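# Push utility cart through self-closing door into yellow bay

## Task

Move the utility cart through the self-closing door into the other room and leave it parked in the yellow bay. All four of its wheels must sit inside the taped outline and none may rest on the tape itself. The case of copy paper has to finish in the cart's top tray without any part of it extending beyond the tray's edges. Before ending, let the door close fully. Either robot or both may be used, but neither may topple or be left leaning.

## Robot and tools

Robots: r1 and r2, identical Hello Robot Stretch 4 units. Each has an omni-wheel base, a lift carriage on a vertical mast, and a single arm that telescopes forward with a wrist (yaw, pitch, roll) and a two-finger gripper. Height is about 1.6 m; the base rim lies within 0.23 m of the base origin. A loose object may occasionally get a short push from outside.

Frames and signs: each robot reports in its own base frame, origin on the floor below the base centre, x forward, y left, z up, in metres. hand_pose is a point between the open fingertips in that frame and may be slightly wrong. base_odometry is in the odometry frame (the base frame where the scene began), counts only wheel rotation, so slip reads as travel; heading in rad, left positive, -3.142 to 3.142. Robots cannot read each other's position; only camera images, lidar_m and wrist_depth_mm reveal relative placement.

move: one action for one or both robots. Arguments are r1 and r2 (each an object; an omitted robot keeps whatever it was doing), cameras (list of camera names, or "all"; [] for none; omitted means all), and blocking, which must always be false. The call returns in about 0.5 s while motion continues. Per robot you give base, joints, or both, optionally with speeds, pace and contact_limits; or end_of_arm alone.
- base: a relative offset from where the base last reported itself, not a pose. translate_m (metres, forward +, -2 to 2), strafe_m (metres, left +, -2 to 2), rotate_rad (radians, counter-clockwise seen from above +, -3.2 to 3.2). translate_m and strafe_m may be combined into one straight diagonal drive; rotate_rad must go alone.
- joints: absolute targets by name. lift_m 0 to 1.2; arm_m extension 0 to 0.55; wrist_yaw_rad -1.134 to 4.276 (0 ahead, + left, 3.14 folded back); wrist_pitch_rad -1.117 to 4.259 (0 level, 1.57 pointing down); wrist_roll_rad -1.117 to 4.259 (+ clockwise viewed from behind); gripper_m -0.038 to 0.141, the fingertip gap (negative squeezes). Targets beyond range are clipped and reported; other out-of-range values get the call refused.
- pace: "slow", "default", "fast" or "max". Base tops out at 0.1/0.3/0.4/0.6 m/s and 1/2/3/4 rad/s; lift 0.15/0.3/0.4/0.5 m/s; arm 0.1/0.4/0.6/0.7 m/s; wrist always 1.82 rad/s. A raised lift (above 0.2) lowers base speed, down to 0.3 m/s and 1 rad/s at 1.2.
- speeds: per-joint top speed overriding pace (not gripper_m).
- contact_limits: 0 (gentlest) to 1 for arm_m, lift_m, translate_m, strafe_m, rotate_rad; default 0.5; put it next to the matching command. A base limit persists until the next action with base. Even at 0 the arm needs 15 to 40 N to stop; for a soft press use 0 and a target 1 to 3 mm beyond contact. Carrying load upward, keep lift_m limit at least 0.15 for 1 kg, 0.3 for 2 kg.
- end_of_arm: "enable_torque" revives wrist or gripper motors that shut off.
No motion runs over 14 s (time_out). A new move overrides only the named joints/base of the named robots.

wait: seconds 0 to 10, plus cameras. Returns state and images; ends early when a commanded robot comes to rest. wait(0) shows the "earlier move" line.
stop: brakes everything on all robots and re-brakes slack wheels; may drift off the path while braking.
zoom_image: camera name and region [x0, y0, x1, y1] in pixels, top-left origin, at most 504 by 504.
finished_scene: scene = the current scene number (here 2). Irreversible; the cart, paper and closed door must stay correct without the robots. An unfinished move is allowed to run briefly then halted.

Results: a "move" line gives each driven robot "done" or its worst status. "as last shown" marks a robot not in this action whose state is repeated. Statuses: done (for base: wheels turned the full amount, slip included); moving; off_target (rested short, may still push); contact_stop (blocked part goes slack); time_out (target dropped); limit_stop_at_own_body; limit_stop_at_tilt (lean over 6 degrees; lift, arm, wheels go slack until it eases); torque_fault (wrist/gripper motor limp). Any unrequested stop, or a refused call, cancels the remaining move, wait and finished_scene calls of that reply. on_its_own reports holds, slack parts, unusual servo currents; "held at" is the target. lidar_m: 12 ranges in 30 degree sectors, 1st ahead then counter-clockwise (4th left, 7th rear, 10th right); "-" is nothing seen or closer than 0.25 m; sees 0.15 m up to robot height, misses glass and thin legs. wrist_depth_mm: 7x7 grid from top left, 100 to 2000 mm, "-" if unreadable or under about 200 mm. turned_by_wheels vs turned_by_imu differing by over 0.1 rad in a move means slip or a collision. base_tilt in degrees, forward/right positive, about 3 degrees bias. motor_effort in percent (peak in brackets); servo_current in mA, ±30 at rest.

Gripping: close to a gap smaller than the object; a rise in gripper servo_current confirms a hold. Squeezing more than 0.02 below width when confined can fault the motor.

Avoid: robots pressing on each other (once bases touch, any further drive is a hard press and can end the scene); uneven travel when both carry one load (up to 3 cm per metre difference) which can tip a robot; turning, driving or braking with over 1 kg held and arm_m above 0.2, especially fast; strong sustained pushes with a high gripper; gripper over the base with lift below 0.2 (0.45 pointing down), tilted up and rolled, or folded-back wrist moves that hit the body; dropping the paper, slamming the door or cart, and letting go of moving things. The simulation keeps running while you deliberate, so pending motions continue.

Each tool is called by a JSON object that holds its "op" and its "data", one argument or row to a line.

## Session

{"op": "move", "data": {
  "blocking": false
}}

Scene clock: 2433.47 s.
r1.base_odometry: x=-2.282 y=+0.279 heading=+1.496
r1.turned_by_wheels: +0.000
r1.turned_by_imu: +0.000
r1.base_tilt: forward=-1.6 right=+1.3
r1.lidar_m: 0.62 1.07 2.16 2.42 4.22 1.37 3.04 2.57 1.15 0.65 0.53 0.52
r1.base_status: done
r1.joint_positions: lift_m=+0.660 arm_m=+0.200 wrist_yaw_rad=-0.783 wrist_pitch_rad=+0.002 wrist_roll_rad=+0.000 gripper_m=-0.029
r1.joint_status: all done
r1.measured_speeds: translate_m=+0.000 strafe_m=+0.000 rotate_rad=+0.000 lift_m=+0.000 arm_m=+0.000 wrist_yaw_rad=+0.000 wrist_pitch_rad=+0.000 wrist_roll_rad=+0.000
r1.motor_effort: lift_m=+23(23) arm_m=+4(4) wheel_0=+5(24) wheel_1=+1(4) wheel_2=+0(6)
r1.servo_current: wrist_yaw_rad=59(65) wrist_pitch_rad=39(52) wrist_roll_rad=52(65) gripper_m=72(228)
r1.hand_pose: x=+0.5138 y=-0.2653 z=+0.8372 quat_wxyz=(+0.924, +0.000, +0.001, -0.381) (m; r1's base frame)
r1.wrist_depth_mm: 234 221 236 236 236 236 236 / 222 223 236 236 237 237 237 / 223 223 236 237 237 237 237 / 236 223 237 237 237 237 238 / 236 224 238 174 238 239 239 / 237 224 238 181 239 240 239 / 237 224 239 173 239 240 241
r2.base_odometry: x=-1.432 y=-0.321 heading=-2.622
r2.turned_by_wheels: +0.000
r2.turned_by_imu: +0.000
r2.base_tilt: forward=-0.7 right=+0.1
r2.lidar_m: 0.42 2.81 2.41 2.42 2.86 2.75 2.76 2.62 2.26 2.28 2.64 0.40
r2.base_status: not commanded
r2.joint_positions: lift_m=+0.688 arm_m=+0.000 wrist_yaw_rad=+0.000 wrist_pitch_rad=+0.002 wrist_roll_rad=+1.568 gripper_m=-0.035
r2.joint_status: not commanded
r2.measured_speeds: translate_m=+0.000 strafe_m=+0.000 rotate_rad=+0.000 lift_m=+0.000 arm_m=+0.000 wrist_yaw_rad=+0.000 wrist_pitch_rad=+0.000 wrist_roll_rad=+0.000
r2.motor_effort: lift_m=+18(18) arm_m=-3(4) wheel_0=-9(10) wheel_1=-6(7) wheel_2=+7(8)
r2.servo_current: wrist_yaw_rad=46(59) wrist_pitch_rad=39(52) wrist_roll_rad=39(59) gripper_m=91(104)
r2.contact_limits: lift_m 0.2; translate_m 0.6
r2.hand_pose: x=+0.4593 y=-0.0875 z=+0.8655 quat_wxyz=(+0.708, +0.706, +0.001, -0.001) (m; r2's base frame)
r2.wrist_depth_mm: - - - 138 193 - - / - 402 399 144 200 - - / - 430 424 150 209 - - / - - 462 156 217 - - / - - 500 163 228 768 - / - - 183 168 181 1576 517 / - - - 112 247 1756 1229
pictures: r1_head_camera, r1_head_left_camera, r1_head_right_camera, r1_wrist_camera, r2_head_camera, r2_head_left_camera, r2_head_right_camera, r2_wrist_camera
Images, in order (width x height): r1_head_camera 420x560, r1_head_left_camera 420x672, r1_head_right_camera 420x672, r1_wrist_camera 616x392, r2_head_camera 420x560, r2_head_left_camera 420x672, r2_head_right_camera 420x672, r2_wrist_camera 616x392.

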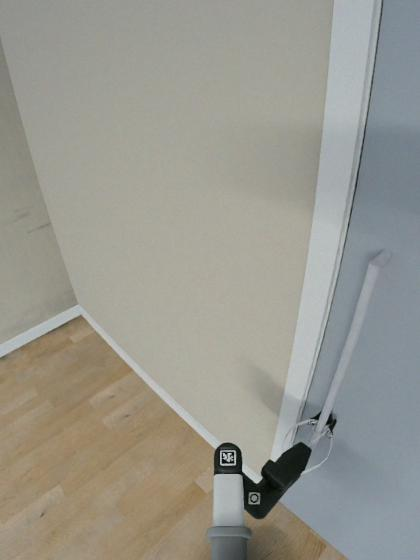

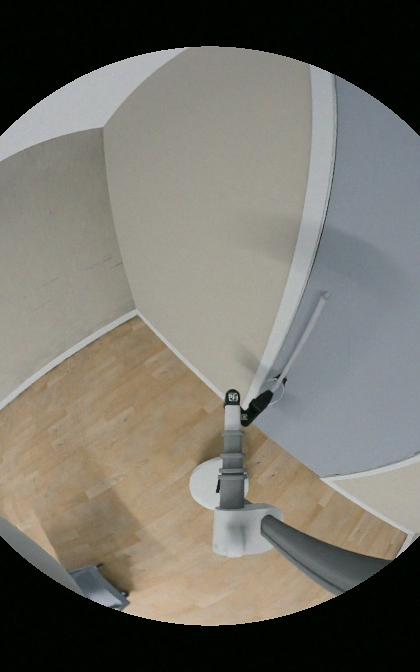

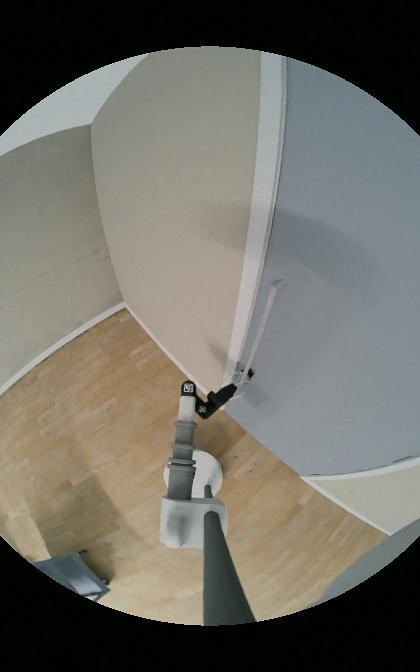

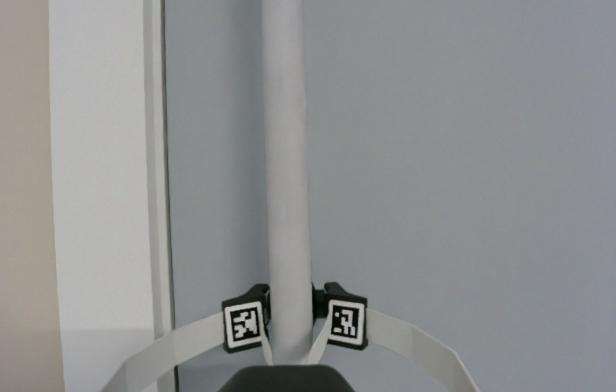

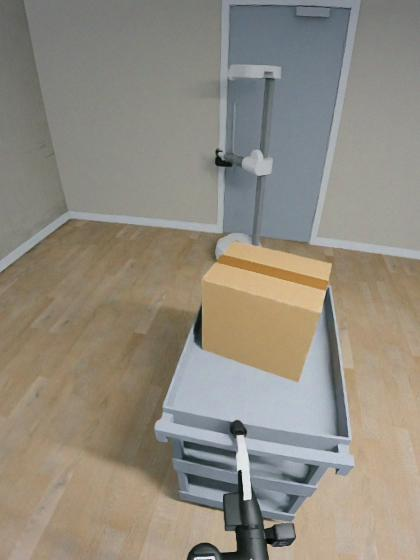

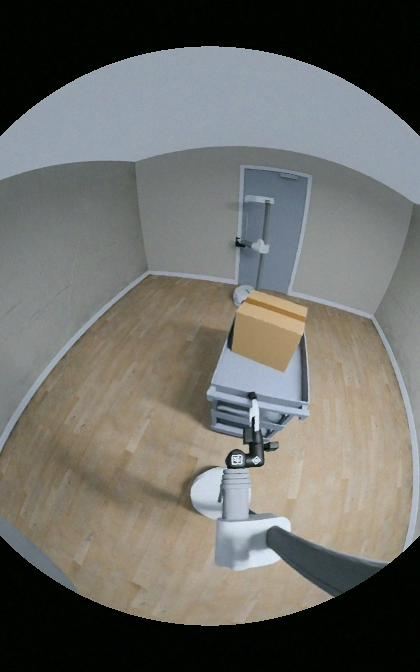

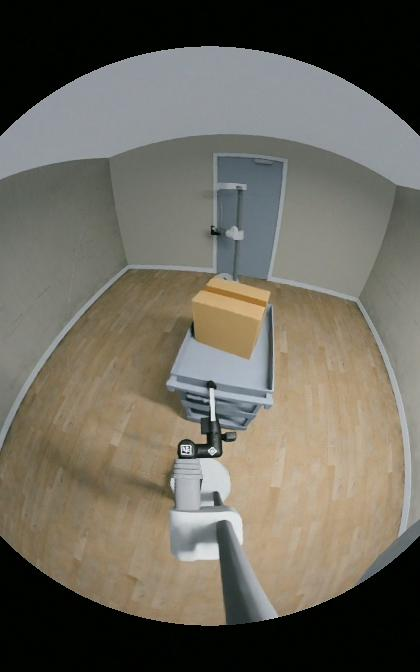

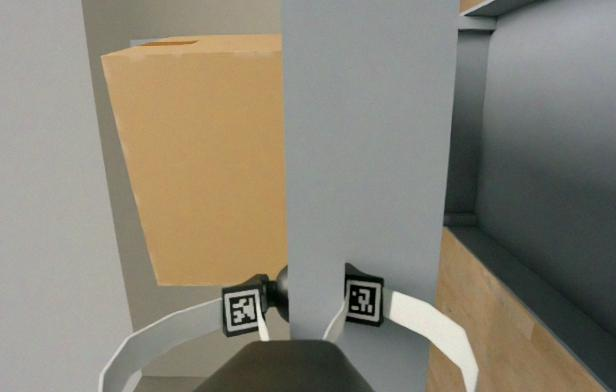

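{"op": "zoom_image", "data": {
  "camera": "r2_head_camera",
  "region": [140, 0, 420, 280]
}}

{"op": "zoom_image", "data": {
  "camera": "r2_head_camera",
  "region": [120, 220, 400, 560]
}}

{"op": "zoom_image", "data": {
  "camera": "r1_head_camera",
  "region": [180, 200, 420, 560]
}}

{"op": "zoom_image", "data": {
  "camera": "r2_wrist_camera",
  "region": [80, 0, 584, 392]
}}

Scaled by 1.800 from the camera's 420x560 image, which has a finer 1200x1600 frame.

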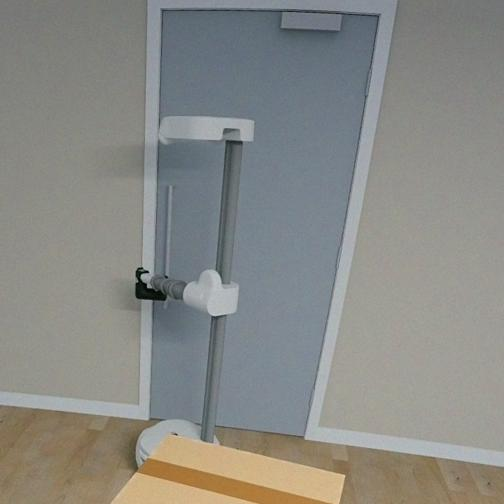

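Scaled by 1.482 from the camera's 420x560 image, which has a finer 1200x1600 frame.

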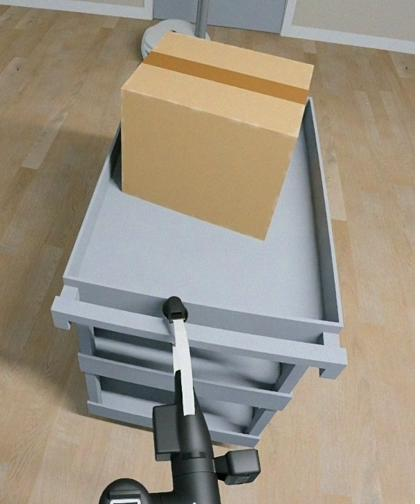

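Scaled by 1.400 from the camera's 420x560 image, which has a finer 600x800 frame.

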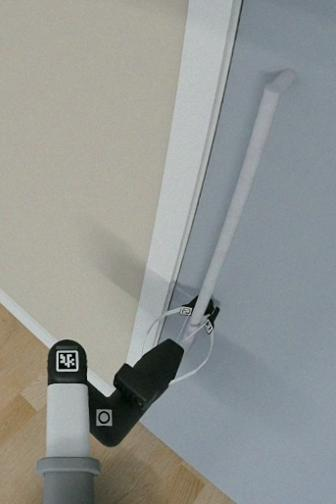

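Scaled by 1.000.

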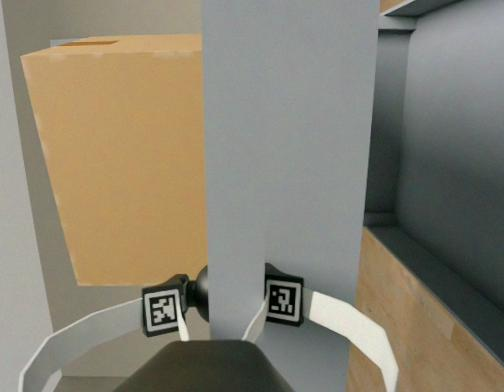

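{"op": "zoom_image", "data": {
  "camera": "r2_head_camera",
  "region": [150, 380, 360, 560]
}}

{"op": "zoom_image", "data": {
  "camera": "r2_head_left_camera",
  "region": [180, 270, 340, 480]
}}

{"op": "zoom_image", "data": {
  "camera": "r2_head_right_camera",
  "region": [140, 250, 320, 480]
}}

{"op": "zoom_image", "data": {
  "camera": "r1_head_left_camera",
  "region": [20, 500, 220, 640]
}}

Scaled by 2.400 from the camera's 420x560 image, which has a finer 1200x1600 frame.

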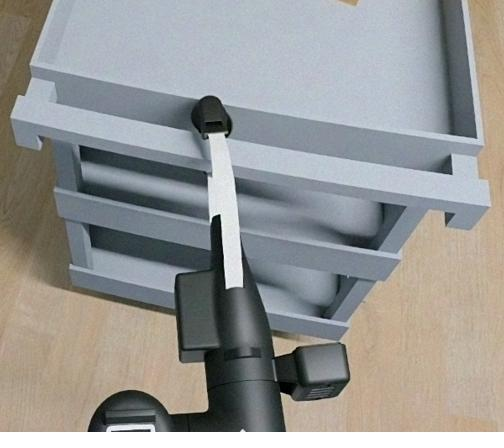

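Scaled by 2.400 from the camera's 420x672 image, which has a finer 600x960 frame.

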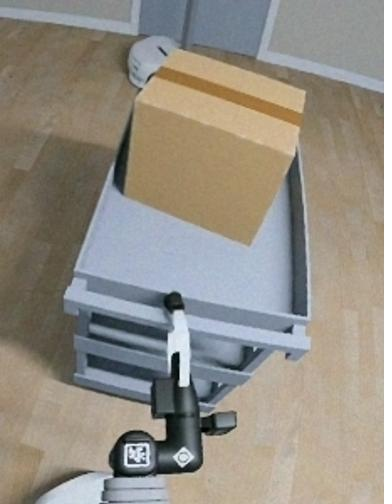

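Scaled by 2.191 from the camera's 420x672 image, which has a finer 600x960 frame.

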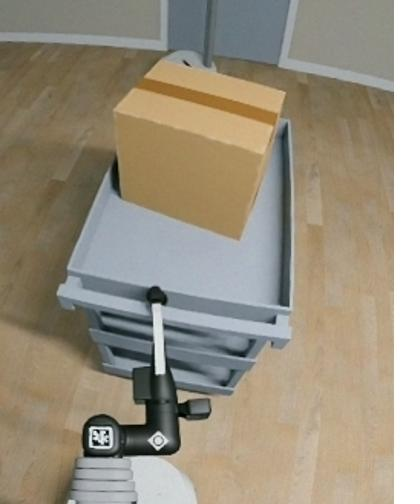

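Scaled by 2.520 from the camera's 420x672 image, which has a finer 600x960 frame.

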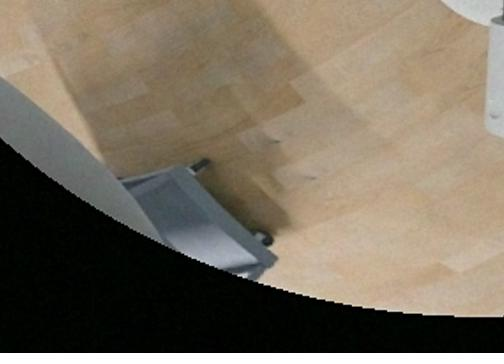

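{"op": "move", "data": {
  "blocking": false,
  "r1": {"base": {"translate_m": -0.077, "strafe_m": 0.03}, "joints": {"wrist_yaw_rad": -0.696}, "pace": "slow", "speeds": {"wrist_yaw_rad": 0.12}},
  "cameras": []
}}

{"op": "wait", "data": {
  "seconds": 3,
  "cameras": ["r1_head_camera", "r1_wrist_camera", "r1_head_left_camera"]
}}

Scene clock: 2642.33 s.
move: r1 moving
r1.base_odometry: x=-2.287 y=+0.267 heading=+1.494
r1.turned_by_wheels: -0.001
r1.turned_by_imu: -0.001
r1.base_tilt: forward=-1.6 right=+1.3
r1.lidar_m: 0.64 1.11 2.15 2.49 4.25 1.32 3.03 2.54 1.17 0.65 0.54 0.52
r1.base_status: translate_m moving; strafe_m moving
r1.joint_positions: lift_m=+0.660 arm_m=+0.200 wrist_yaw_rad=-0.735 wrist_pitch_rad=+0.002 wrist_roll_rad=+0.000 gripper_m=-0.029
r1.joint_status: wrist_yaw_rad moving
r1.measured_speeds: translate_m=-0.048 strafe_m=+0.017 rotate_rad=-0.009 lift_m=+0.000 arm_m=+0.000 wrist_yaw_rad=+0.120 wrist_pitch_rad=+0.000 wrist_roll_rad=+0.000
r1.motor_effort: lift_m=+23(23) arm_m=+3(4) wheel_0=-11(11) wheel_1=-4(5) wheel_2=+5(7)
r1.servo_current: wrist_yaw_rad=52(65) wrist_pitch_rad=39(46) wrist_roll_rad=52(65) gripper_m=78(78)
r1.hand_pose: x=+0.5262 y=-0.2583 z=+0.8372 quat_wxyz=(+0.933, +0.000, +0.001, -0.359) (m; r1's base frame)
r1.wrist_depth_mm: 243 230 243 177 241 241 240 / 244 231 245 243 243 242 241 / 245 231 244 243 243 242 242 / 246 232 246 244 244 243 242 / 246 232 246 182 244 244 244 / 246 233 246 181 244 244 244 / 247 233 248 180 246 244 244
r2.base_odometry: x=-1.432 y=-0.321 heading=-2.622
r2.turned_by_wheels: +0.000
r2.turned_by_imu: +0.000
r2.base_tilt: forward=-0.7 right=+0.1
r2.lidar_m: 0.38 2.79 2.42 2.39 2.83 2.73 2.76 2.61 2.26 2.29 2.67 0.36
r2.base_status: not commanded
r2.joint_positions: lift_m=+0.688 arm_m=+0.000 wrist_yaw_rad=+0.000 wrist_pitch_rad=+0.002 wrist_roll_rad=+1.568 gripper_m=-0.035
r2.joint_status: not commanded
r2.measured_speeds: translate_m=+0.000 strafe_m=+0.000 rotate_rad=+0.000 lift_m=+0.000 arm_m=+0.000 wrist_yaw_rad=+0.000 wrist_pitch_rad=+0.000 wrist_roll_rad=+0.000
r2.motor_effort: lift_m=+18(18) arm_m=-3(4) wheel_0=-10(10) wheel_1=-6(6) wheel_2=+7(7)
r2.servo_current: wrist_yaw_rad=46(59) wrist_pitch_rad=46(46) wrist_roll_rad=46(52) gripper_m=98(98)
r2.contact_limits: lift_m 0.2; translate_m 0.6
r2.hand_pose: x=+0.4593 y=-0.0875 z=+0.8655 quat_wxyz=(+0.708, +0.706, +0.001, -0.001) (m; r2's base frame)
r2.wrist_depth_mm: - - - 138 192 - - / - 399 397 144 201 - - / - 433 427 150 209 - - / - - 459 156 217 - - / - - 500 163 227 759 - / - - 183 169 181 1576 517 / - - - 112 247 1808 1229
pictures: none
No camera images: "cameras" was empty.

Scene clock: 2643.43 s.
earlier move: r1 contact_stop
r1.base_odometry: x=-2.289 y=+0.258 heading=+1.467
r1.turned_by_wheels: -0.027
r1.turned_by_imu: -0.036
r1.base_tilt: forward=-1.6 right=+1.2
r1.lidar_m: 0.62 1.10 2.14 2.44 4.02 1.31 3.11 2.59 1.29 0.69 0.55 0.53
r1.base_status: translate_m contact_stop (by the wheels' count: -0.021 of -0.077); strafe_m contact_stop (by the wheels' count: +0.006 of +0.030)
r1.joint_positions: lift_m=+0.660 arm_m=+0.200 wrist_yaw_rad=-0.691 wrist_pitch_rad=+0.002 wrist_roll_rad=+0.000 gripper_m=-0.029
r1.joint_status: all done
r1.measured_speeds: translate_m=+0.000 strafe_m=+0.000 rotate_rad=+0.000 lift_m=+0.000 arm_m=+0.000 wrist_yaw_rad=-0.001 wrist_pitch_rad=+0.000 wrist_roll_rad=+0.000
r1.on_its_own: the wheels are slack since a contact_stop
r1.motor_effort: lift_m=+23(23) arm_m=-4(4) wheel_0=-1(30) wheel_1=+0(6) wheel_2=+0(7)
r1.servo_current: wrist_yaw_rad=52(65) wrist_pitch_rad=46(46) wrist_roll_rad=46(65) gripper_m=72(78)
r1.hand_pose: x=+0.5375 y=-0.2512 z=+0.8372 quat_wxyz=(+0.941, +0.000, +0.001, -0.339) (m; r1's base frame)
r1.wrist_depth_mm: 249 234 244 240 238 236 234 / 250 235 245 240 240 236 235 / 251 236 246 240 239 237 235 / 251 236 247 243 240 238 236 / 252 236 247 242 241 238 236 / 253 236 210 182 240 238 237 / 253 236 248 177 244 240 237
r2.base_odometry: x=-1.432 y=-0.321 heading=-2.622
r2.turned_by_wheels: +0.000
r2.turned_by_imu: +0.000
r2.base_tilt: forward=-0.7 right=+0.1
r2.lidar_m: 0.41 2.81 2.42 2.43 2.80 2.75 2.75 2.62 2.25 2.28 2.66 0.39
r2.base_status: not commanded
r2.joint_positions: lift_m=+0.688 arm_m=+0.000 wrist_yaw_rad=+0.000 wrist_pitch_rad=+0.002 wrist_roll_rad=+1.568 gripper_m=-0.035
r2.joint_status: not commanded
r2.measured_speeds: translate_m=+0.000 strafe_m=+0.000 rotate_rad=+0.000 lift_m=+0.000 arm_m=+0.000 wrist_yaw_rad=+0.000 wrist_pitch_rad=+0.000 wrist_roll_rad=+0.000
r2.motor_effort: lift_m=+17(18) arm_m=-3(4) wheel_0=-10(10) wheel_1=-6(7) wheel_2=+7(7)
r2.servo_current: wrist_yaw_rad=46(59) wrist_pitch_rad=39(46) wrist_roll_rad=39(52) gripper_m=91(98)
r2.contact_limits: lift_m 0.2; translate_m 0.6
r2.hand_pose: x=+0.4593 y=-0.0875 z=+0.8655 quat_wxyz=(+0.708, +0.706, +0.001, -0.001) (m; r2's base frame)
r2.wrist_depth_mm: - - - 138 193 - - / - 402 394 143 200 - - / - 433 427 150 208 - - / - - 459 156 217 - - / - - 504 163 227 768 - / - - 183 169 182 1576 517 / - - - 112 247 1863 1229
wait: 1.10 of 3 s (r1 has come to rest)
pictures: r1_head_camera, r1_head_left_camera, r1_wrist_camera
Images, in order (width x height): r1_head_camera 420x560, r1_head_left_camera 420x672, r1_wrist_camera 616x392.

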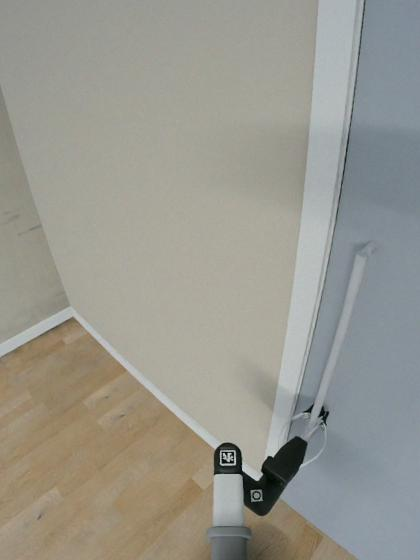

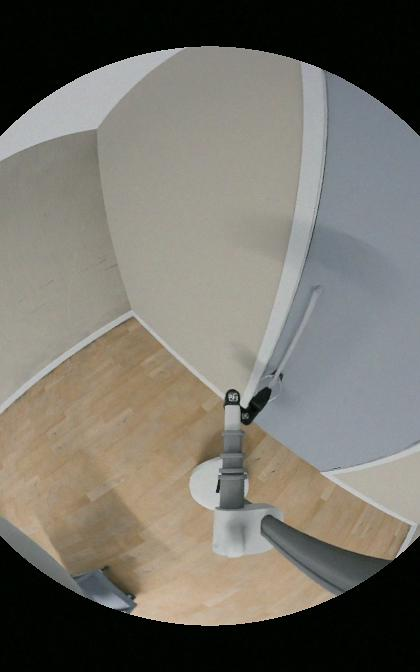

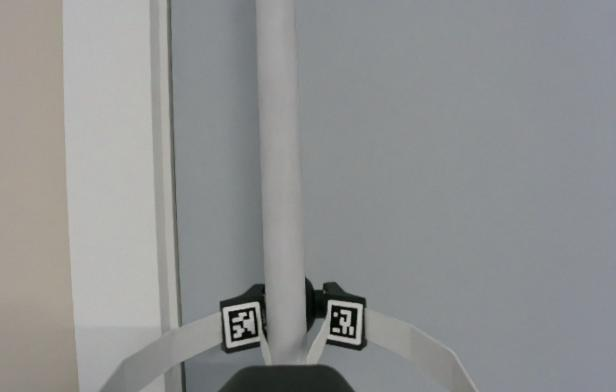

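{"op": "move", "data": {
  "blocking": false,
  "r1": {"base": {"translate_m": -0.064, "strafe_m": 0.049}, "pace": "slow", "contact_limits": {"translate_m": 0.75, "strafe_m": 0.75}},
  "cameras": []
}}

{"op": "wait", "data": {
  "seconds": 3,
  "cameras": ["r1_head_camera", "r1_wrist_camera"]
}}

r1: "contact_limits": translate_m and strafe_m are given together and make one move, which takes one limit: state it under one of them only
Scene clock: 2663.83 s.
r1.base_odometry: x=-2.289 y=+0.258 heading=+1.467
r1.turned_by_wheels: +0.000
r1.turned_by_imu: +0.000
r1.base_tilt: forward=-1.6 right=+1.3
r1.lidar_m: 0.62 1.05 2.15 2.41 4.00 1.34 3.11 2.57 1.28 0.66 0.55 0.52
r1.base_status: translate_m contact_stop (by the wheels' count: -0.021 of -0.077); strafe_m contact_stop (by the wheels' count: +0.006 of +0.030)
r1.joint_positions: lift_m=+0.660 arm_m=+0.200 wrist_yaw_rad=-0.691 wrist_pitch_rad=+0.002 wrist_roll_rad=+0.000 gripper_m=-0.029
r1.joint_status: all done
r1.measured_speeds: translate_m=+0.000 strafe_m=+0.000 rotate_rad=+0.000 lift_m=+0.000 arm_m=+0.000 wrist_yaw_rad=+0.000 wrist_pitch_rad=+0.000 wrist_roll_rad=+0.000
r1.on_its_own: the wheels are slack since a contact_stop
r1.motor_effort: lift_m=+23(23) arm_m=-4(4) wheel_0=+0(30) wheel_1=+0(6) wheel_2=+0(7)
r1.servo_current: wrist_yaw_rad=46(65) wrist_pitch_rad=39(46) wrist_roll_rad=46(65) gripper_m=72(78)
r1.hand_pose: x=+0.5374 y=-0.2512 z=+0.8372 quat_wxyz=(+0.941, +0.000, +0.001, -0.339) (m; r1's base frame)
r1.wrist_depth_mm: 249 234 244 240 239 236 233 / 250 234 246 241 240 236 234 / 251 236 246 242 239 237 235 / 252 236 247 242 240 238 235 / 252 236 248 243 241 238 236 / 253 236 210 182 241 238 236 / 254 236 248 177 243 239 237
r2.base_odometry: x=-1.432 y=-0.321 heading=-2.622
r2.turned_by_wheels: +0.000
r2.turned_by_imu: +0.000
r2.base_tilt: forward=-0.6 right=+0.1
r2.lidar_m: 0.41 2.79 2.42 2.43 2.83 2.75 2.75 2.63 2.26 2.27 2.67 0.40
r2.base_status: not commanded
r2.joint_positions: lift_m=+0.688 arm_m=+0.000 wrist_yaw_rad=+0.000 wrist_pitch_rad=+0.002 wrist_roll_rad=+1.568 gripper_m=-0.035
r2.joint_status: not commanded
r2.measured_speeds: translate_m=+0.000 strafe_m=+0.000 rotate_rad=+0.000 lift_m=+0.000 arm_m=+0.000 wrist_yaw_rad=+0.000 wrist_pitch_rad=+0.000 wrist_roll_rad=+0.000
r2.motor_effort: lift_m=+17(18) arm_m=-3(4) wheel_0=-9(10) wheel_1=-6(7) wheel_2=+7(7)
r2.servo_current: wrist_yaw_rad=46(59) wrist_pitch_rad=39(46) wrist_roll_rad=33(52) gripper_m=91(98)
r2.contact_limits: lift_m 0.2; translate_m 0.6
r2.hand_pose: x=+0.4593 y=-0.0875 z=+0.8655 quat_wxyz=(+0.708, +0.706, +0.001, -0.001) (m; r2's base frame)
r2.wrist_depth_mm: - - - 138 192 - - / - 402 394 144 200 - - / - 433 424 150 208 - - / - - 459 156 217 - - / - - 504 163 227 759 - / - - 183 168 181 1576 517 / - - - 112 248 1808 1229
pictures: none

not run: a call was refused earlier in this reply.

{"op": "move", "data": {
  "blocking": false,
  "r1": {"base": {"translate_m": -0.064, "strafe_m": 0.049}, "pace": "slow", "contact_limits": {"translate_m": 0.75}},
  "cameras": []
}}

{"op": "wait", "data": {
  "seconds": 3,
  "cameras": ["r1_head_camera", "r1_wrist_camera"]
}}

Scene clock: 2667.43 s.
move: r1 moving
r1.base_odometry: x=-2.298 y=+0.249 heading=+1.466
r1.turned_by_wheels: -0.001
r1.turned_by_imu: -0.005
r1.base_tilt: forward=-1.5 right=+1.3
r1.lidar_m: 0.63 1.08 2.14 2.44 3.97 1.32 3.12 2.59 1.31 0.73 0.54 0.54
r1.base_status: translate_m moving; strafe_m moving
r1.joint_positions: lift_m=+0.660 arm_m=+0.200 wrist_yaw_rad=-0.687 wrist_pitch_rad=+0.002 wrist_roll_rad=+0.000 gripper_m=-0.029
r1.joint_status: not commanded
r1.measured_speeds: translate_m=-0.041 strafe_m=+0.033 rotate_rad=+0.000 lift_m=+0.000 arm_m=+0.000 wrist_yaw_rad=+0.000 wrist_pitch_rad=+0.000 wrist_roll_rad=+0.000
r1.motor_effort: lift_m=+23(23) arm_m=-4(4) wheel_0=-22(22) wheel_1=+2(4) wheel_2=+11(11)
r1.servo_current: wrist_yaw_rad=59(72) wrist_pitch_rad=46(46) wrist_roll_rad=33(59) gripper_m=72(78)
r1.contact_limits: translate_m 0.75
r1.hand_pose: x=+0.5384 y=-0.2505 z=+0.8372 quat_wxyz=(+0.942, +0.000, +0.001, -0.337) (m; r1's base frame)
r1.wrist_depth_mm: 257 241 246 242 240 238 236 / 259 243 247 244 241 238 236 / 258 242 248 243 242 238 237 / 259 244 248 244 243 240 237 / 260 243 249 244 243 240 238 / 262 245 211 182 242 241 238 / 262 244 249 182 244 240 239
r2.base_odometry: x=-1.432 y=-0.321 heading=-2.622
r2.turned_by_wheels: +0.000
r2.turned_by_imu: +0.000
r2.base_tilt: forward=-0.6 right=+0.1
r2.lidar_m: 0.40 2.79 2.40 2.41 2.83 2.75 2.74 2.62 2.26 2.26 2.69 0.38
r2.base_status: not commanded
r2.joint_positions: lift_m=+0.688 arm_m=+0.000 wrist_yaw_rad=+0.000 wrist_pitch_rad=+0.002 wrist_roll_rad=+1.568 gripper_m=-0.035
r2.joint_status: not commanded
r2.measured_speeds: translate_m=+0.000 strafe_m=+0.000 rotate_rad=+0.000 lift_m=+0.000 arm_m=+0.000 wrist_yaw_rad=+0.000 wrist_pitch_rad=+0.000 wrist_roll_rad=+0.000
r2.motor_effort: lift_m=+17(18) arm_m=-3(3) wheel_0=-9(10) wheel_1=-6(6) wheel_2=+7(7)
r2.servo_current: wrist_yaw_rad=39(59) wrist_pitch_rad=39(46) wrist_roll_rad=33(59) gripper_m=85(98)
r2.contact_limits: lift_m 0.2; translate_m 0.6
r2.hand_pose: x=+0.4593 y=-0.0875 z=+0.8655 quat_wxyz=(+0.708, +0.706, +0.001, -0.001) (m; r2's base frame)
r2.wrist_depth_mm: - - - 138 192 - - / - 399 397 144 200 - - / - 433 427 149 209 - - / - - 462 156 217 - - / - - 500 163 228 759 - / - - 183 168 181 1576 517 / - - - 112 247 1808 1255
pictures: none
No camera images: "cameras" was empty.

Scene clock: 2668.93 s.
earlier move: r1 done
r1.base_odometry: x=-2.344 y=+0.200 heading=+1.466
r1.turned_by_wheels: +0.000
r1.turned_by_imu: -0.002
r1.base_tilt: forward=-1.5 right=+1.3
r1.lidar_m: 0.72 1.22 2.16 2.44 3.97 1.28 3.12 2.59 1.47 0.77 0.59 0.52
r1.base_status: done
r1.joint_positions: lift_m=+0.660 arm_m=+0.200 wrist_yaw_rad=-0.687 wrist_pitch_rad=+0.002 wrist_roll_rad=+0.000 gripper_m=-0.029
r1.joint_status: not commanded
r1.measured_speeds: translate_m=+0.000 strafe_m=+0.000 rotate_rad=+0.000 lift_m=+0.000 arm_m=+0.000 wrist_yaw_rad=+0.000 wrist_pitch_rad=+0.000 wrist_roll_rad=+0.000
r1.motor_effort: lift_m=+23(23) arm_m=-4(5) wheel_0=-15(23) wheel_1=+1(4) wheel_2=+4(12)
r1.servo_current: wrist_yaw_rad=72(78) wrist_pitch_rad=46(52) wrist_roll_rad=52(65) gripper_m=65(78)
r1.contact_limits: translate_m 0.75
r1.hand_pose: x=+0.5385 y=-0.2505 z=+0.8372 quat_wxyz=(+0.942, +0.000, +0.001, -0.337) (m; r1's base frame)
r1.wrist_depth_mm: 327 310 241 244 246 248 250 / 329 310 243 245 247 249 251 / 329 312 243 245 248 249 251 / 330 312 244 246 248 250 252 / 332 312 245 247 248 250 253 / 330 314 244 182 249 251 253 / 332 315 245 178 249 253 254
r2.base_odometry: x=-1.432 y=-0.321 heading=-2.622
r2.turned_by_wheels: +0.000
r2.turned_by_imu: +0.000
r2.base_tilt: forward=-0.7 right=+0.1
r2.lidar_m: 0.40 2.80 2.42 2.43 2.84 2.76 2.74 2.65 2.28 2.27 2.67 0.38
r2.base_status: not commanded
r2.joint_positions: lift_m=+0.688 arm_m=+0.000 wrist_yaw_rad=+0.000 wrist_pitch_rad=+0.002 wrist_roll_rad=+1.568 gripper_m=-0.035
r2.joint_status: not commanded
r2.measured_speeds: translate_m=+0.000 strafe_m=+0.000 rotate_rad=+0.000 lift_m=+0.000 arm_m=+0.000 wrist_yaw_rad=+0.000 wrist_pitch_rad=+0.000 wrist_roll_rad=+0.000
r2.motor_effort: lift_m=+17(18) arm_m=-3(4) wheel_0=-10(10) wheel_1=-6(7) wheel_2=+7(7)
r2.servo_current: wrist_yaw_rad=39(59) wrist_pitch_rad=33(46) wrist_roll_rad=39(59) gripper_m=91(104)
r2.contact_limits: lift_m 0.2; translate_m 0.6
r2.hand_pose: x=+0.4593 y=-0.0875 z=+0.8655 quat_wxyz=(+0.708, +0.706, +0.001, -0.001) (m; r2's base frame)
r2.wrist_depth_mm: - - - 138 192 - - / - 402 394 143 200 - - / - 430 427 149 209 - - / - - 459 156 217 - - / - - 500 163 228 759 - / - - 183 169 181 1576 517 / - - - 112 247 1863 1255
wait: 1.50 of 3 s (r1 has come to rest)
pictures: r1_head_camera, r1_wrist_camera
Images, in order (width x height): r1_head_camera 420x560, r1_wrist_camera 616x392.

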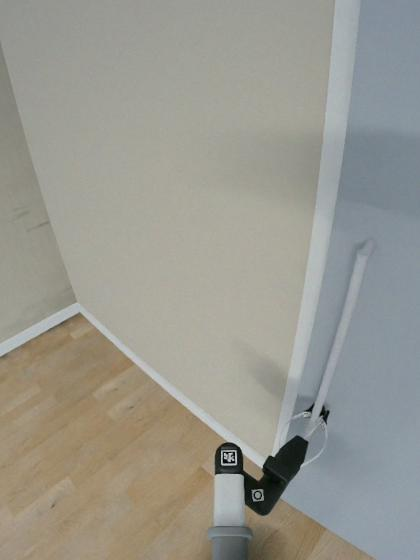

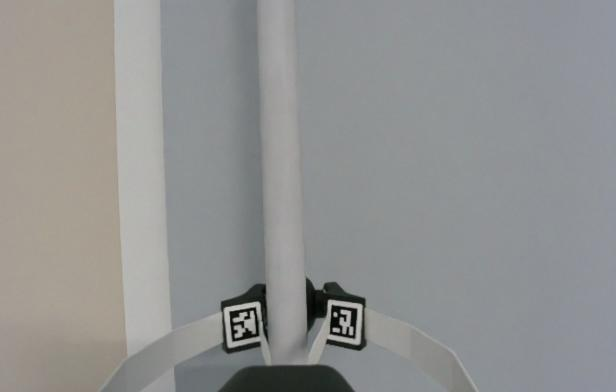

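{"op": "move", "data": {
  "blocking": false,
  "r1": {"base": {"translate_m": -0.171, "strafe_m": 0.022}, "joints": {"wrist_yaw_rad": -0.472}, "pace": "slow", "speeds": {"wrist_yaw_rad": 0.11}, "contact_limits": {"translate_m": 0.8}},
  "cameras": []
}}

{"op": "wait", "data": {
  "seconds": 4,
  "cameras": ["r1_head_camera", "r1_head_right_camera", "r1_wrist_camera"]
}}

Scene clock: 2692.03 s.
move: r1 moving
r1.base_odometry: x=-2.347 y=+0.188 heading=+1.465
r1.turned_by_wheels: -0.002
r1.turned_by_imu: -0.002
r1.base_tilt: forward=-1.5 right=+1.3
r1.lidar_m: 0.71 1.21 2.16 2.45 3.99 1.26 3.11 2.57 1.46 0.78 0.58 0.53
r1.base_status: translate_m moving; strafe_m moving
r1.joint_positions: lift_m=+0.660 arm_m=+0.200 wrist_yaw_rad=-0.645 wrist_pitch_rad=+0.002 wrist_roll_rad=+0.000 gripper_m=-0.029
r1.joint_status: wrist_yaw_rad moving
r1.measured_speeds: translate_m=-0.049 strafe_m=+0.006 rotate_rad=-0.001 lift_m=+0.000 arm_m=+0.000 wrist_yaw_rad=+0.096 wrist_pitch_rad=+0.000 wrist_roll_rad=+0.000
r1.motor_effort: lift_m=+23(23) arm_m=-4(4) wheel_0=-19(21) wheel_1=-6(8) wheel_2=+7(9)
r1.servo_current: wrist_yaw_rad=46(72) wrist_pitch_rad=39(52) wrist_roll_rad=39(59) gripper_m=72(78)
r1.contact_limits: translate_m 0.8
r1.hand_pose: x=+0.5488 y=-0.2433 z=+0.8372 quat_wxyz=(+0.948, +0.000, +0.001, -0.317) (m; r1's base frame)
r1.wrist_depth_mm: 340 320 243 178 245 245 245 / 340 322 244 245 246 246 247 / 343 322 245 245 245 247 247 / 342 322 245 246 246 248 247 / 343 338 246 185 247 248 248 / 345 338 245 182 247 249 249 / 347 340 247 180 248 250 250
r2.base_odometry: x=-1.432 y=-0.321 heading=-2.622
r2.turned_by_wheels: +0.000
r2.turned_by_imu: +0.000
r2.base_tilt: forward=-0.6 right=+0.1
r2.lidar_m: 0.41 2.79 2.42 2.43 2.82 2.76 2.72 2.61 2.28 2.26 2.66 0.39
r2.base_status: not commanded
r2.joint_positions: lift_m=+0.688 arm_m=+0.000 wrist_yaw_rad=+0.000 wrist_pitch_rad=+0.002 wrist_roll_rad=+1.568 gripper_m=-0.035
r2.joint_status: not commanded
r2.measured_speeds: translate_m=+0.000 strafe_m=+0.000 rotate_rad=+0.000 lift_m=+0.000 arm_m=+0.000 wrist_yaw_rad=+0.000 wrist_pitch_rad=+0.000 wrist_roll_rad=+0.000
r2.motor_effort: lift_m=+17(18) arm_m=-3(4) wheel_0=-9(10) wheel_1=-6(6) wheel_2=+7(7)
r2.servo_current: wrist_yaw_rad=46(52) wrist_pitch_rad=39(46) wrist_roll_rad=46(59) gripper_m=91(98)
r2.contact_limits: lift_m 0.2; translate_m 0.6
r2.hand_pose: x=+0.4593 y=-0.0875 z=+0.8655 quat_wxyz=(+0.708, +0.706, +0.001, -0.001) (m; r2's base frame)
r2.wrist_depth_mm: - - - 138 193 - - / - 399 397 144 200 - - / - 433 424 150 208 - - / - - 462 156 217 - - / - - 500 163 227 759 - / - - 183 169 181 1618 512 / - - - 112 247 1808 1229
pictures: none
No camera images: "cameras" was empty.

Scene clock: 2694.53 s.
earlier move: r1 done
r1.base_odometry: x=-2.384 y=+0.033 heading=+1.466
r1.turned_by_wheels: +0.001
r1.turned_by_imu: +0.001
r1.base_tilt: forward=-1.5 right=+1.3
r1.lidar_m: 0.62 1.43 2.25 2.53 4.17 1.11 2.99 2.47 1.79 0.91 0.65 0.57
r1.base_status: done
r1.joint_positions: lift_m=+0.660 arm_m=+0.200 wrist_yaw_rad=-0.463 wrist_pitch_rad=+0.002 wrist_roll_rad=+0.000 gripper_m=-0.029
r1.joint_status: all done
r1.measured_speeds: translate_m=+0.000 strafe_m=+0.000 rotate_rad=+0.000 lift_m=+0.000 arm_m=+0.000 wrist_yaw_rad=+0.000 wrist_pitch_rad=+0.000 wrist_roll_rad=+0.000
r1.motor_effort: lift_m=+23(23) arm_m=-4(5) wheel_0=-8(23) wheel_1=-3(9) wheel_2=+10(14)
r1.servo_current: wrist_yaw_rad=52(78) wrist_pitch_rad=39(52) wrist_roll_rad=59(72) gripper_m=72(78)
r1.contact_limits: translate_m 0.8
r1.hand_pose: x=+0.5899 y=-0.2071 z=+0.8372 quat_wxyz=(+0.973, +0.000, +0.001, -0.230) (m; r1's base frame)
r1.wrist_depth_mm: - - 245 243 241 239 238 / - - 245 244 242 240 238 / - - 246 245 242 240 240 / - - 246 244 244 241 240 / - - 248 245 244 242 241 / - - 247 182 245 243 242 / - 137 249 180 245 243 242
r2.base_odometry: x=-1.432 y=-0.321 heading=-2.622
r2.turned_by_wheels: +0.000
r2.turned_by_imu: +0.000
r2.base_tilt: forward=-0.7 right=+0.1
r2.lidar_m: 0.41 2.77 2.40 2.41 2.83 2.76 2.75 2.63 2.28 2.28 2.69 0.37
r2.base_status: not commanded
r2.joint_positions: lift_m=+0.688 arm_m=+0.000 wrist_yaw_rad=+0.000 wrist_pitch_rad=+0.002 wrist_roll_rad=+1.568 gripper_m=-0.035
r2.joint_status: not commanded
r2.measured_speeds: translate_m=+0.000 strafe_m=+0.000 rotate_rad=+0.000 lift_m=+0.000 arm_m=+0.000 wrist_yaw_rad=+0.000 wrist_pitch_rad=+0.000 wrist_roll_rad=+0.000
r2.motor_effort: lift_m=+17(18) arm_m=-3(4) wheel_0=-10(10) wheel_1=-5(7) wheel_2=+7(7)
r2.servo_current: wrist_yaw_rad=46(59) wrist_pitch_rad=46(52) wrist_roll_rad=39(59) gripper_m=91(98)
r2.contact_limits: lift_m 0.2; translate_m 0.6
r2.hand_pose: x=+0.4593 y=-0.0875 z=+0.8655 quat_wxyz=(+0.708, +0.706, +0.001, -0.001) (m; r2's base frame)
r2.wrist_depth_mm: - - - 138 192 - - / - 402 392 144 200 - - / - 436 430 149 208 - - / - - 462 156 216 - - / - - 496 163 227 750 - / - - 183 169 181 1618 521 / - - - 112 247 1863 1229
wait: 2.50 of 4 s (r1 has come to rest)
pictures: r1_head_camera, r1_head_right_camera, r1_wrist_camera
Images, in order (width x height): r1_head_camera 420x560, r1_head_right_camera 420x672, r1_wrist_camera 616x392.

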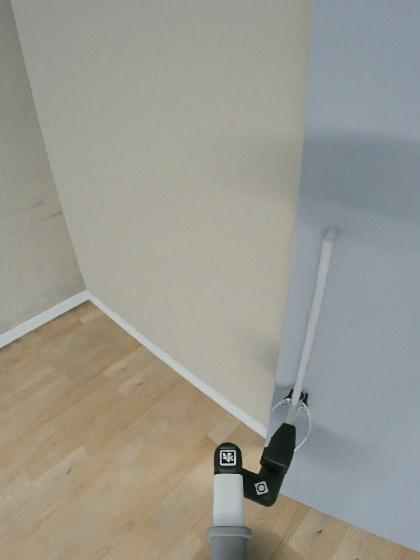

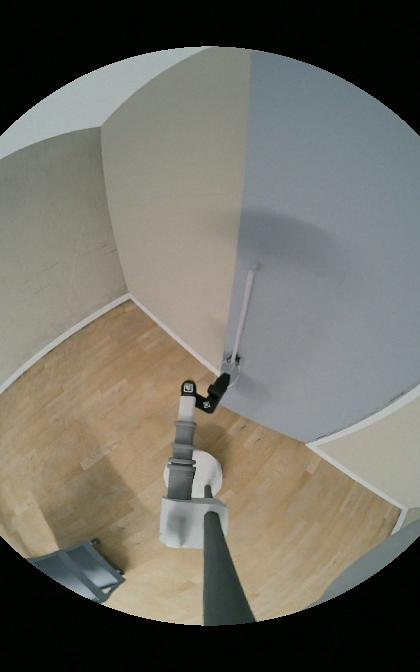

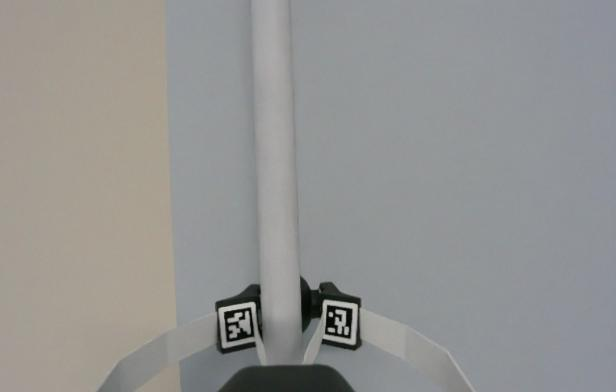

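{"op": "move", "data": {
  "blocking": false,
  "r1": {"base": {"translate_m": -0.224, "strafe_m": 0.0135}, "joints": {"wrist_yaw_rad": -0.257}, "pace": "slow", "speeds": {"wrist_yaw_rad": 0.09}, "contact_limits": {"translate_m": 0.8}},
  "cameras": []
}}

{"op": "wait", "data": {
  "seconds": 5,
  "cameras": ["r1_head_camera", "r1_wrist_camera"]
}}

Scene clock: 2718.43 s.
move: r1 moving
r1.base_odometry: x=-2.386 y=+0.020 heading=+1.466
r1.turned_by_wheels: +0.000
r1.turned_by_imu: -0.001
r1.base_tilt: forward=-1.5 right=+1.3
r1.lidar_m: 0.63 1.48 2.22 2.53 4.15 1.08 2.99 2.48 1.83 0.95 0.65 0.56
r1.base_status: translate_m moving; strafe_m moving
r1.joint_positions: lift_m=+0.660 arm_m=+0.200 wrist_yaw_rad=-0.427 wrist_pitch_rad=+0.002 wrist_roll_rad=+0.000 gripper_m=-0.029
r1.joint_status: wrist_yaw_rad moving
r1.measured_speeds: translate_m=-0.049 strafe_m=+0.003 rotate_rad=-0.002 lift_m=+0.000 arm_m=+0.000 wrist_yaw_rad=+0.091 wrist_pitch_rad=+0.000 wrist_roll_rad=+0.000
r1.motor_effort: lift_m=+23(23) arm_m=-4(5) wheel_0=-11(14) wheel_1=-7(8) wheel_2=+14(15)
r1.servo_current: wrist_yaw_rad=59(72) wrist_pitch_rad=46(52) wrist_roll_rad=46(65) gripper_m=72(78)
r1.contact_limits: translate_m 0.8
r1.hand_pose: x=+0.5972 y=-0.1990 z=+0.8372 quat_wxyz=(+0.977, +0.000, +0.001, -0.212) (m; r1's base frame)
r1.wrist_depth_mm: - - 246 242 240 237 236 / - - 247 243 241 238 236 / - - 247 243 242 239 236 / - - 248 244 242 239 237 / - - 248 244 242 240 238 / - - 210 183 242 240 238 / - 141 249 178 245 241 239
r2.base_odometry: x=-1.432 y=-0.321 heading=-2.622
r2.turned_by_wheels: +0.000
r2.turned_by_imu: +0.000
r2.base_tilt: forward=-0.7 right=+0.1
r2.lidar_m: 0.41 2.82 2.41 2.42 2.84 2.73 2.73 2.62 2.29 2.27 2.68 0.39
r2.base_status: not commanded
r2.joint_positions: lift_m=+0.688 arm_m=+0.000 wrist_yaw_rad=+0.000 wrist_pitch_rad=+0.002 wrist_roll_rad=+1.568 gripper_m=-0.035
r2.joint_status: not commanded
r2.measured_speeds: translate_m=+0.000 strafe_m=+0.000 rotate_rad=+0.000 lift_m=+0.000 arm_m=+0.000 wrist_yaw_rad=+0.000 wrist_pitch_rad=+0.000 wrist_roll_rad=+0.000
r2.motor_effort: lift_m=+17(18) arm_m=-3(4) wheel_0=-10(10) wheel_1=-6(6) wheel_2=+7(7)
r2.servo_current: wrist_yaw_rad=33(59) wrist_pitch_rad=46(46) wrist_roll_rad=46(59) gripper_m=98(98)
r2.contact_limits: lift_m 0.2; translate_m 0.6
r2.hand_pose: x=+0.4593 y=-0.0875 z=+0.8655 quat_wxyz=(+0.708, +0.706, +0.001, -0.001) (m; r2's base frame)
r2.wrist_depth_mm: - - - 138 193 - - / - 402 394 144 200 - - / - 436 427 150 209 - - / - - 459 156 217 - - / - - 504 162 227 759 - / - - 183 169 181 1576 512 / - - - 112 247 1756 1229
pictures: none
No camera images: "cameras" was empty.

Scene clock: 2721.47 s.
earlier move: r1 done
r1.base_odometry: x=-2.421 y=-0.188 heading=+1.466
r1.turned_by_wheels: +0.000
r1.turned_by_imu: +0.001
r1.base_tilt: forward=-1.5 right=+1.3
r1.lidar_m: 0.59 1.79 2.38 2.65 0.96 0.94 2.82 2.35 2.19 1.15 0.77 0.63
r1.base_status: done
r1.joint_positions: lift_m=+0.660 arm_m=+0.200 wrist_yaw_rad=-0.251 wrist_pitch_rad=+0.002 wrist_roll_rad=+0.000 gripper_m=-0.029
r1.joint_status: all done
r1.measured_speeds: translate_m=+0.000 strafe_m=+0.000 rotate_rad=+0.000 lift_m=+0.000 arm_m=+0.000 wrist_yaw_rad=+0.000 wrist_pitch_rad=+0.000 wrist_roll_rad=+0.000
r1.motor_effort: lift_m=+23(23) arm_m=-4(5) wheel_0=-6(16) wheel_1=-5(9) wheel_2=+11(17)
r1.servo_current: wrist_yaw_rad=46(85) wrist_pitch_rad=39(52) wrist_roll_rad=39(65) gripper_m=65(78)
r1.contact_limits: translate_m 0.8
r1.hand_pose: x=+0.6286 y=-0.1563 z=+0.8372 quat_wxyz=(+0.992, +0.000, +0.001, -0.125) (m; r1's base frame)
r1.wrist_depth_mm: - - 244 243 242 243 242 / - - 244 243 244 243 243 / - - 244 244 245 244 243 / - - 246 245 245 244 243 / - - 247 246 245 245 245 / - - 247 183 246 246 245 / - 143 247 181 247 247 246
r2.base_odometry: x=-1.432 y=-0.321 heading=-2.622
r2.turned_by_wheels: +0.000
r2.turned_by_imu: +0.000
r2.base_tilt: forward=-0.7 right=+0.1
r2.lidar_m: 0.41 2.82 2.42 2.43 2.84 2.75 2.75 2.62 2.26 2.26 2.68 0.39
r2.base_status: not commanded
r2.joint_positions: lift_m=+0.688 arm_m=+0.000 wrist_yaw_rad=+0.000 wrist_pitch_rad=+0.002 wrist_roll_rad=+1.568 gripper_m=-0.035
r2.joint_status: not commanded
r2.measured_speeds: translate_m=+0.000 strafe_m=+0.000 rotate_rad=+0.000 lift_m=+0.000 arm_m=+0.000 wrist_yaw_rad=+0.000 wrist_pitch_rad=+0.000 wrist_roll_rad=+0.000
r2.motor_effort: lift_m=+17(18) arm_m=-4(4) wheel_0=-9(10) wheel_1=-6(7) wheel_2=+7(7)
r2.servo_current: wrist_yaw_rad=39(65) wrist_pitch_rad=39(52) wrist_roll_rad=52(65) gripper_m=98(104)
r2.contact_limits: lift_m 0.2; translate_m 0.6
r2.hand_pose: x=+0.4593 y=-0.0875 z=+0.8655 quat_wxyz=(+0.708, +0.706, +0.001, -0.001) (m; r2's base frame)
r2.wrist_depth_mm: - - - 138 193 - - / - 399 394 143 200 - - / - 433 427 149 208 - - / - - 462 156 217 - - / - - 504 163 226 759 - / - - 183 169 181 1576 517 / - - - 112 247 1808 1182
wait: 3.03 of 5 s (r1 has come to rest)
pictures: r1_head_camera, r1_wrist_camera
Images, in order (width x height): r1_head_camera 420x560, r1_wrist_camera 616x392.

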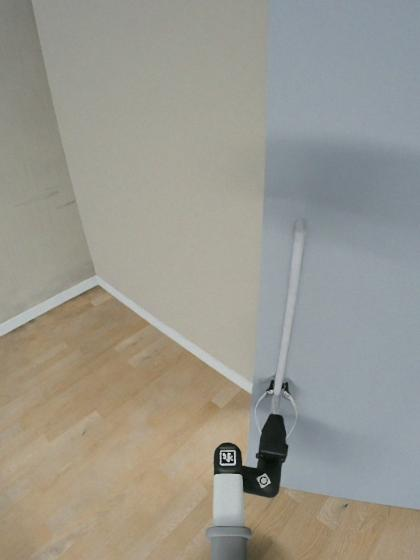

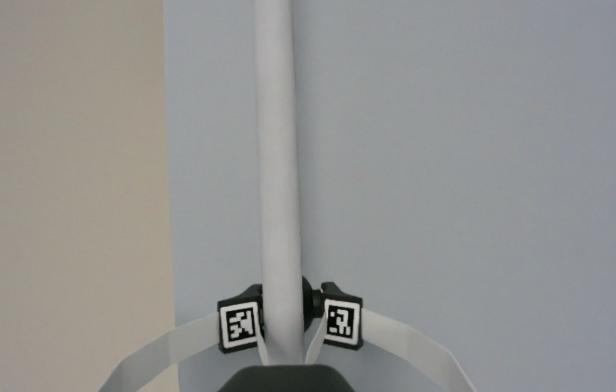

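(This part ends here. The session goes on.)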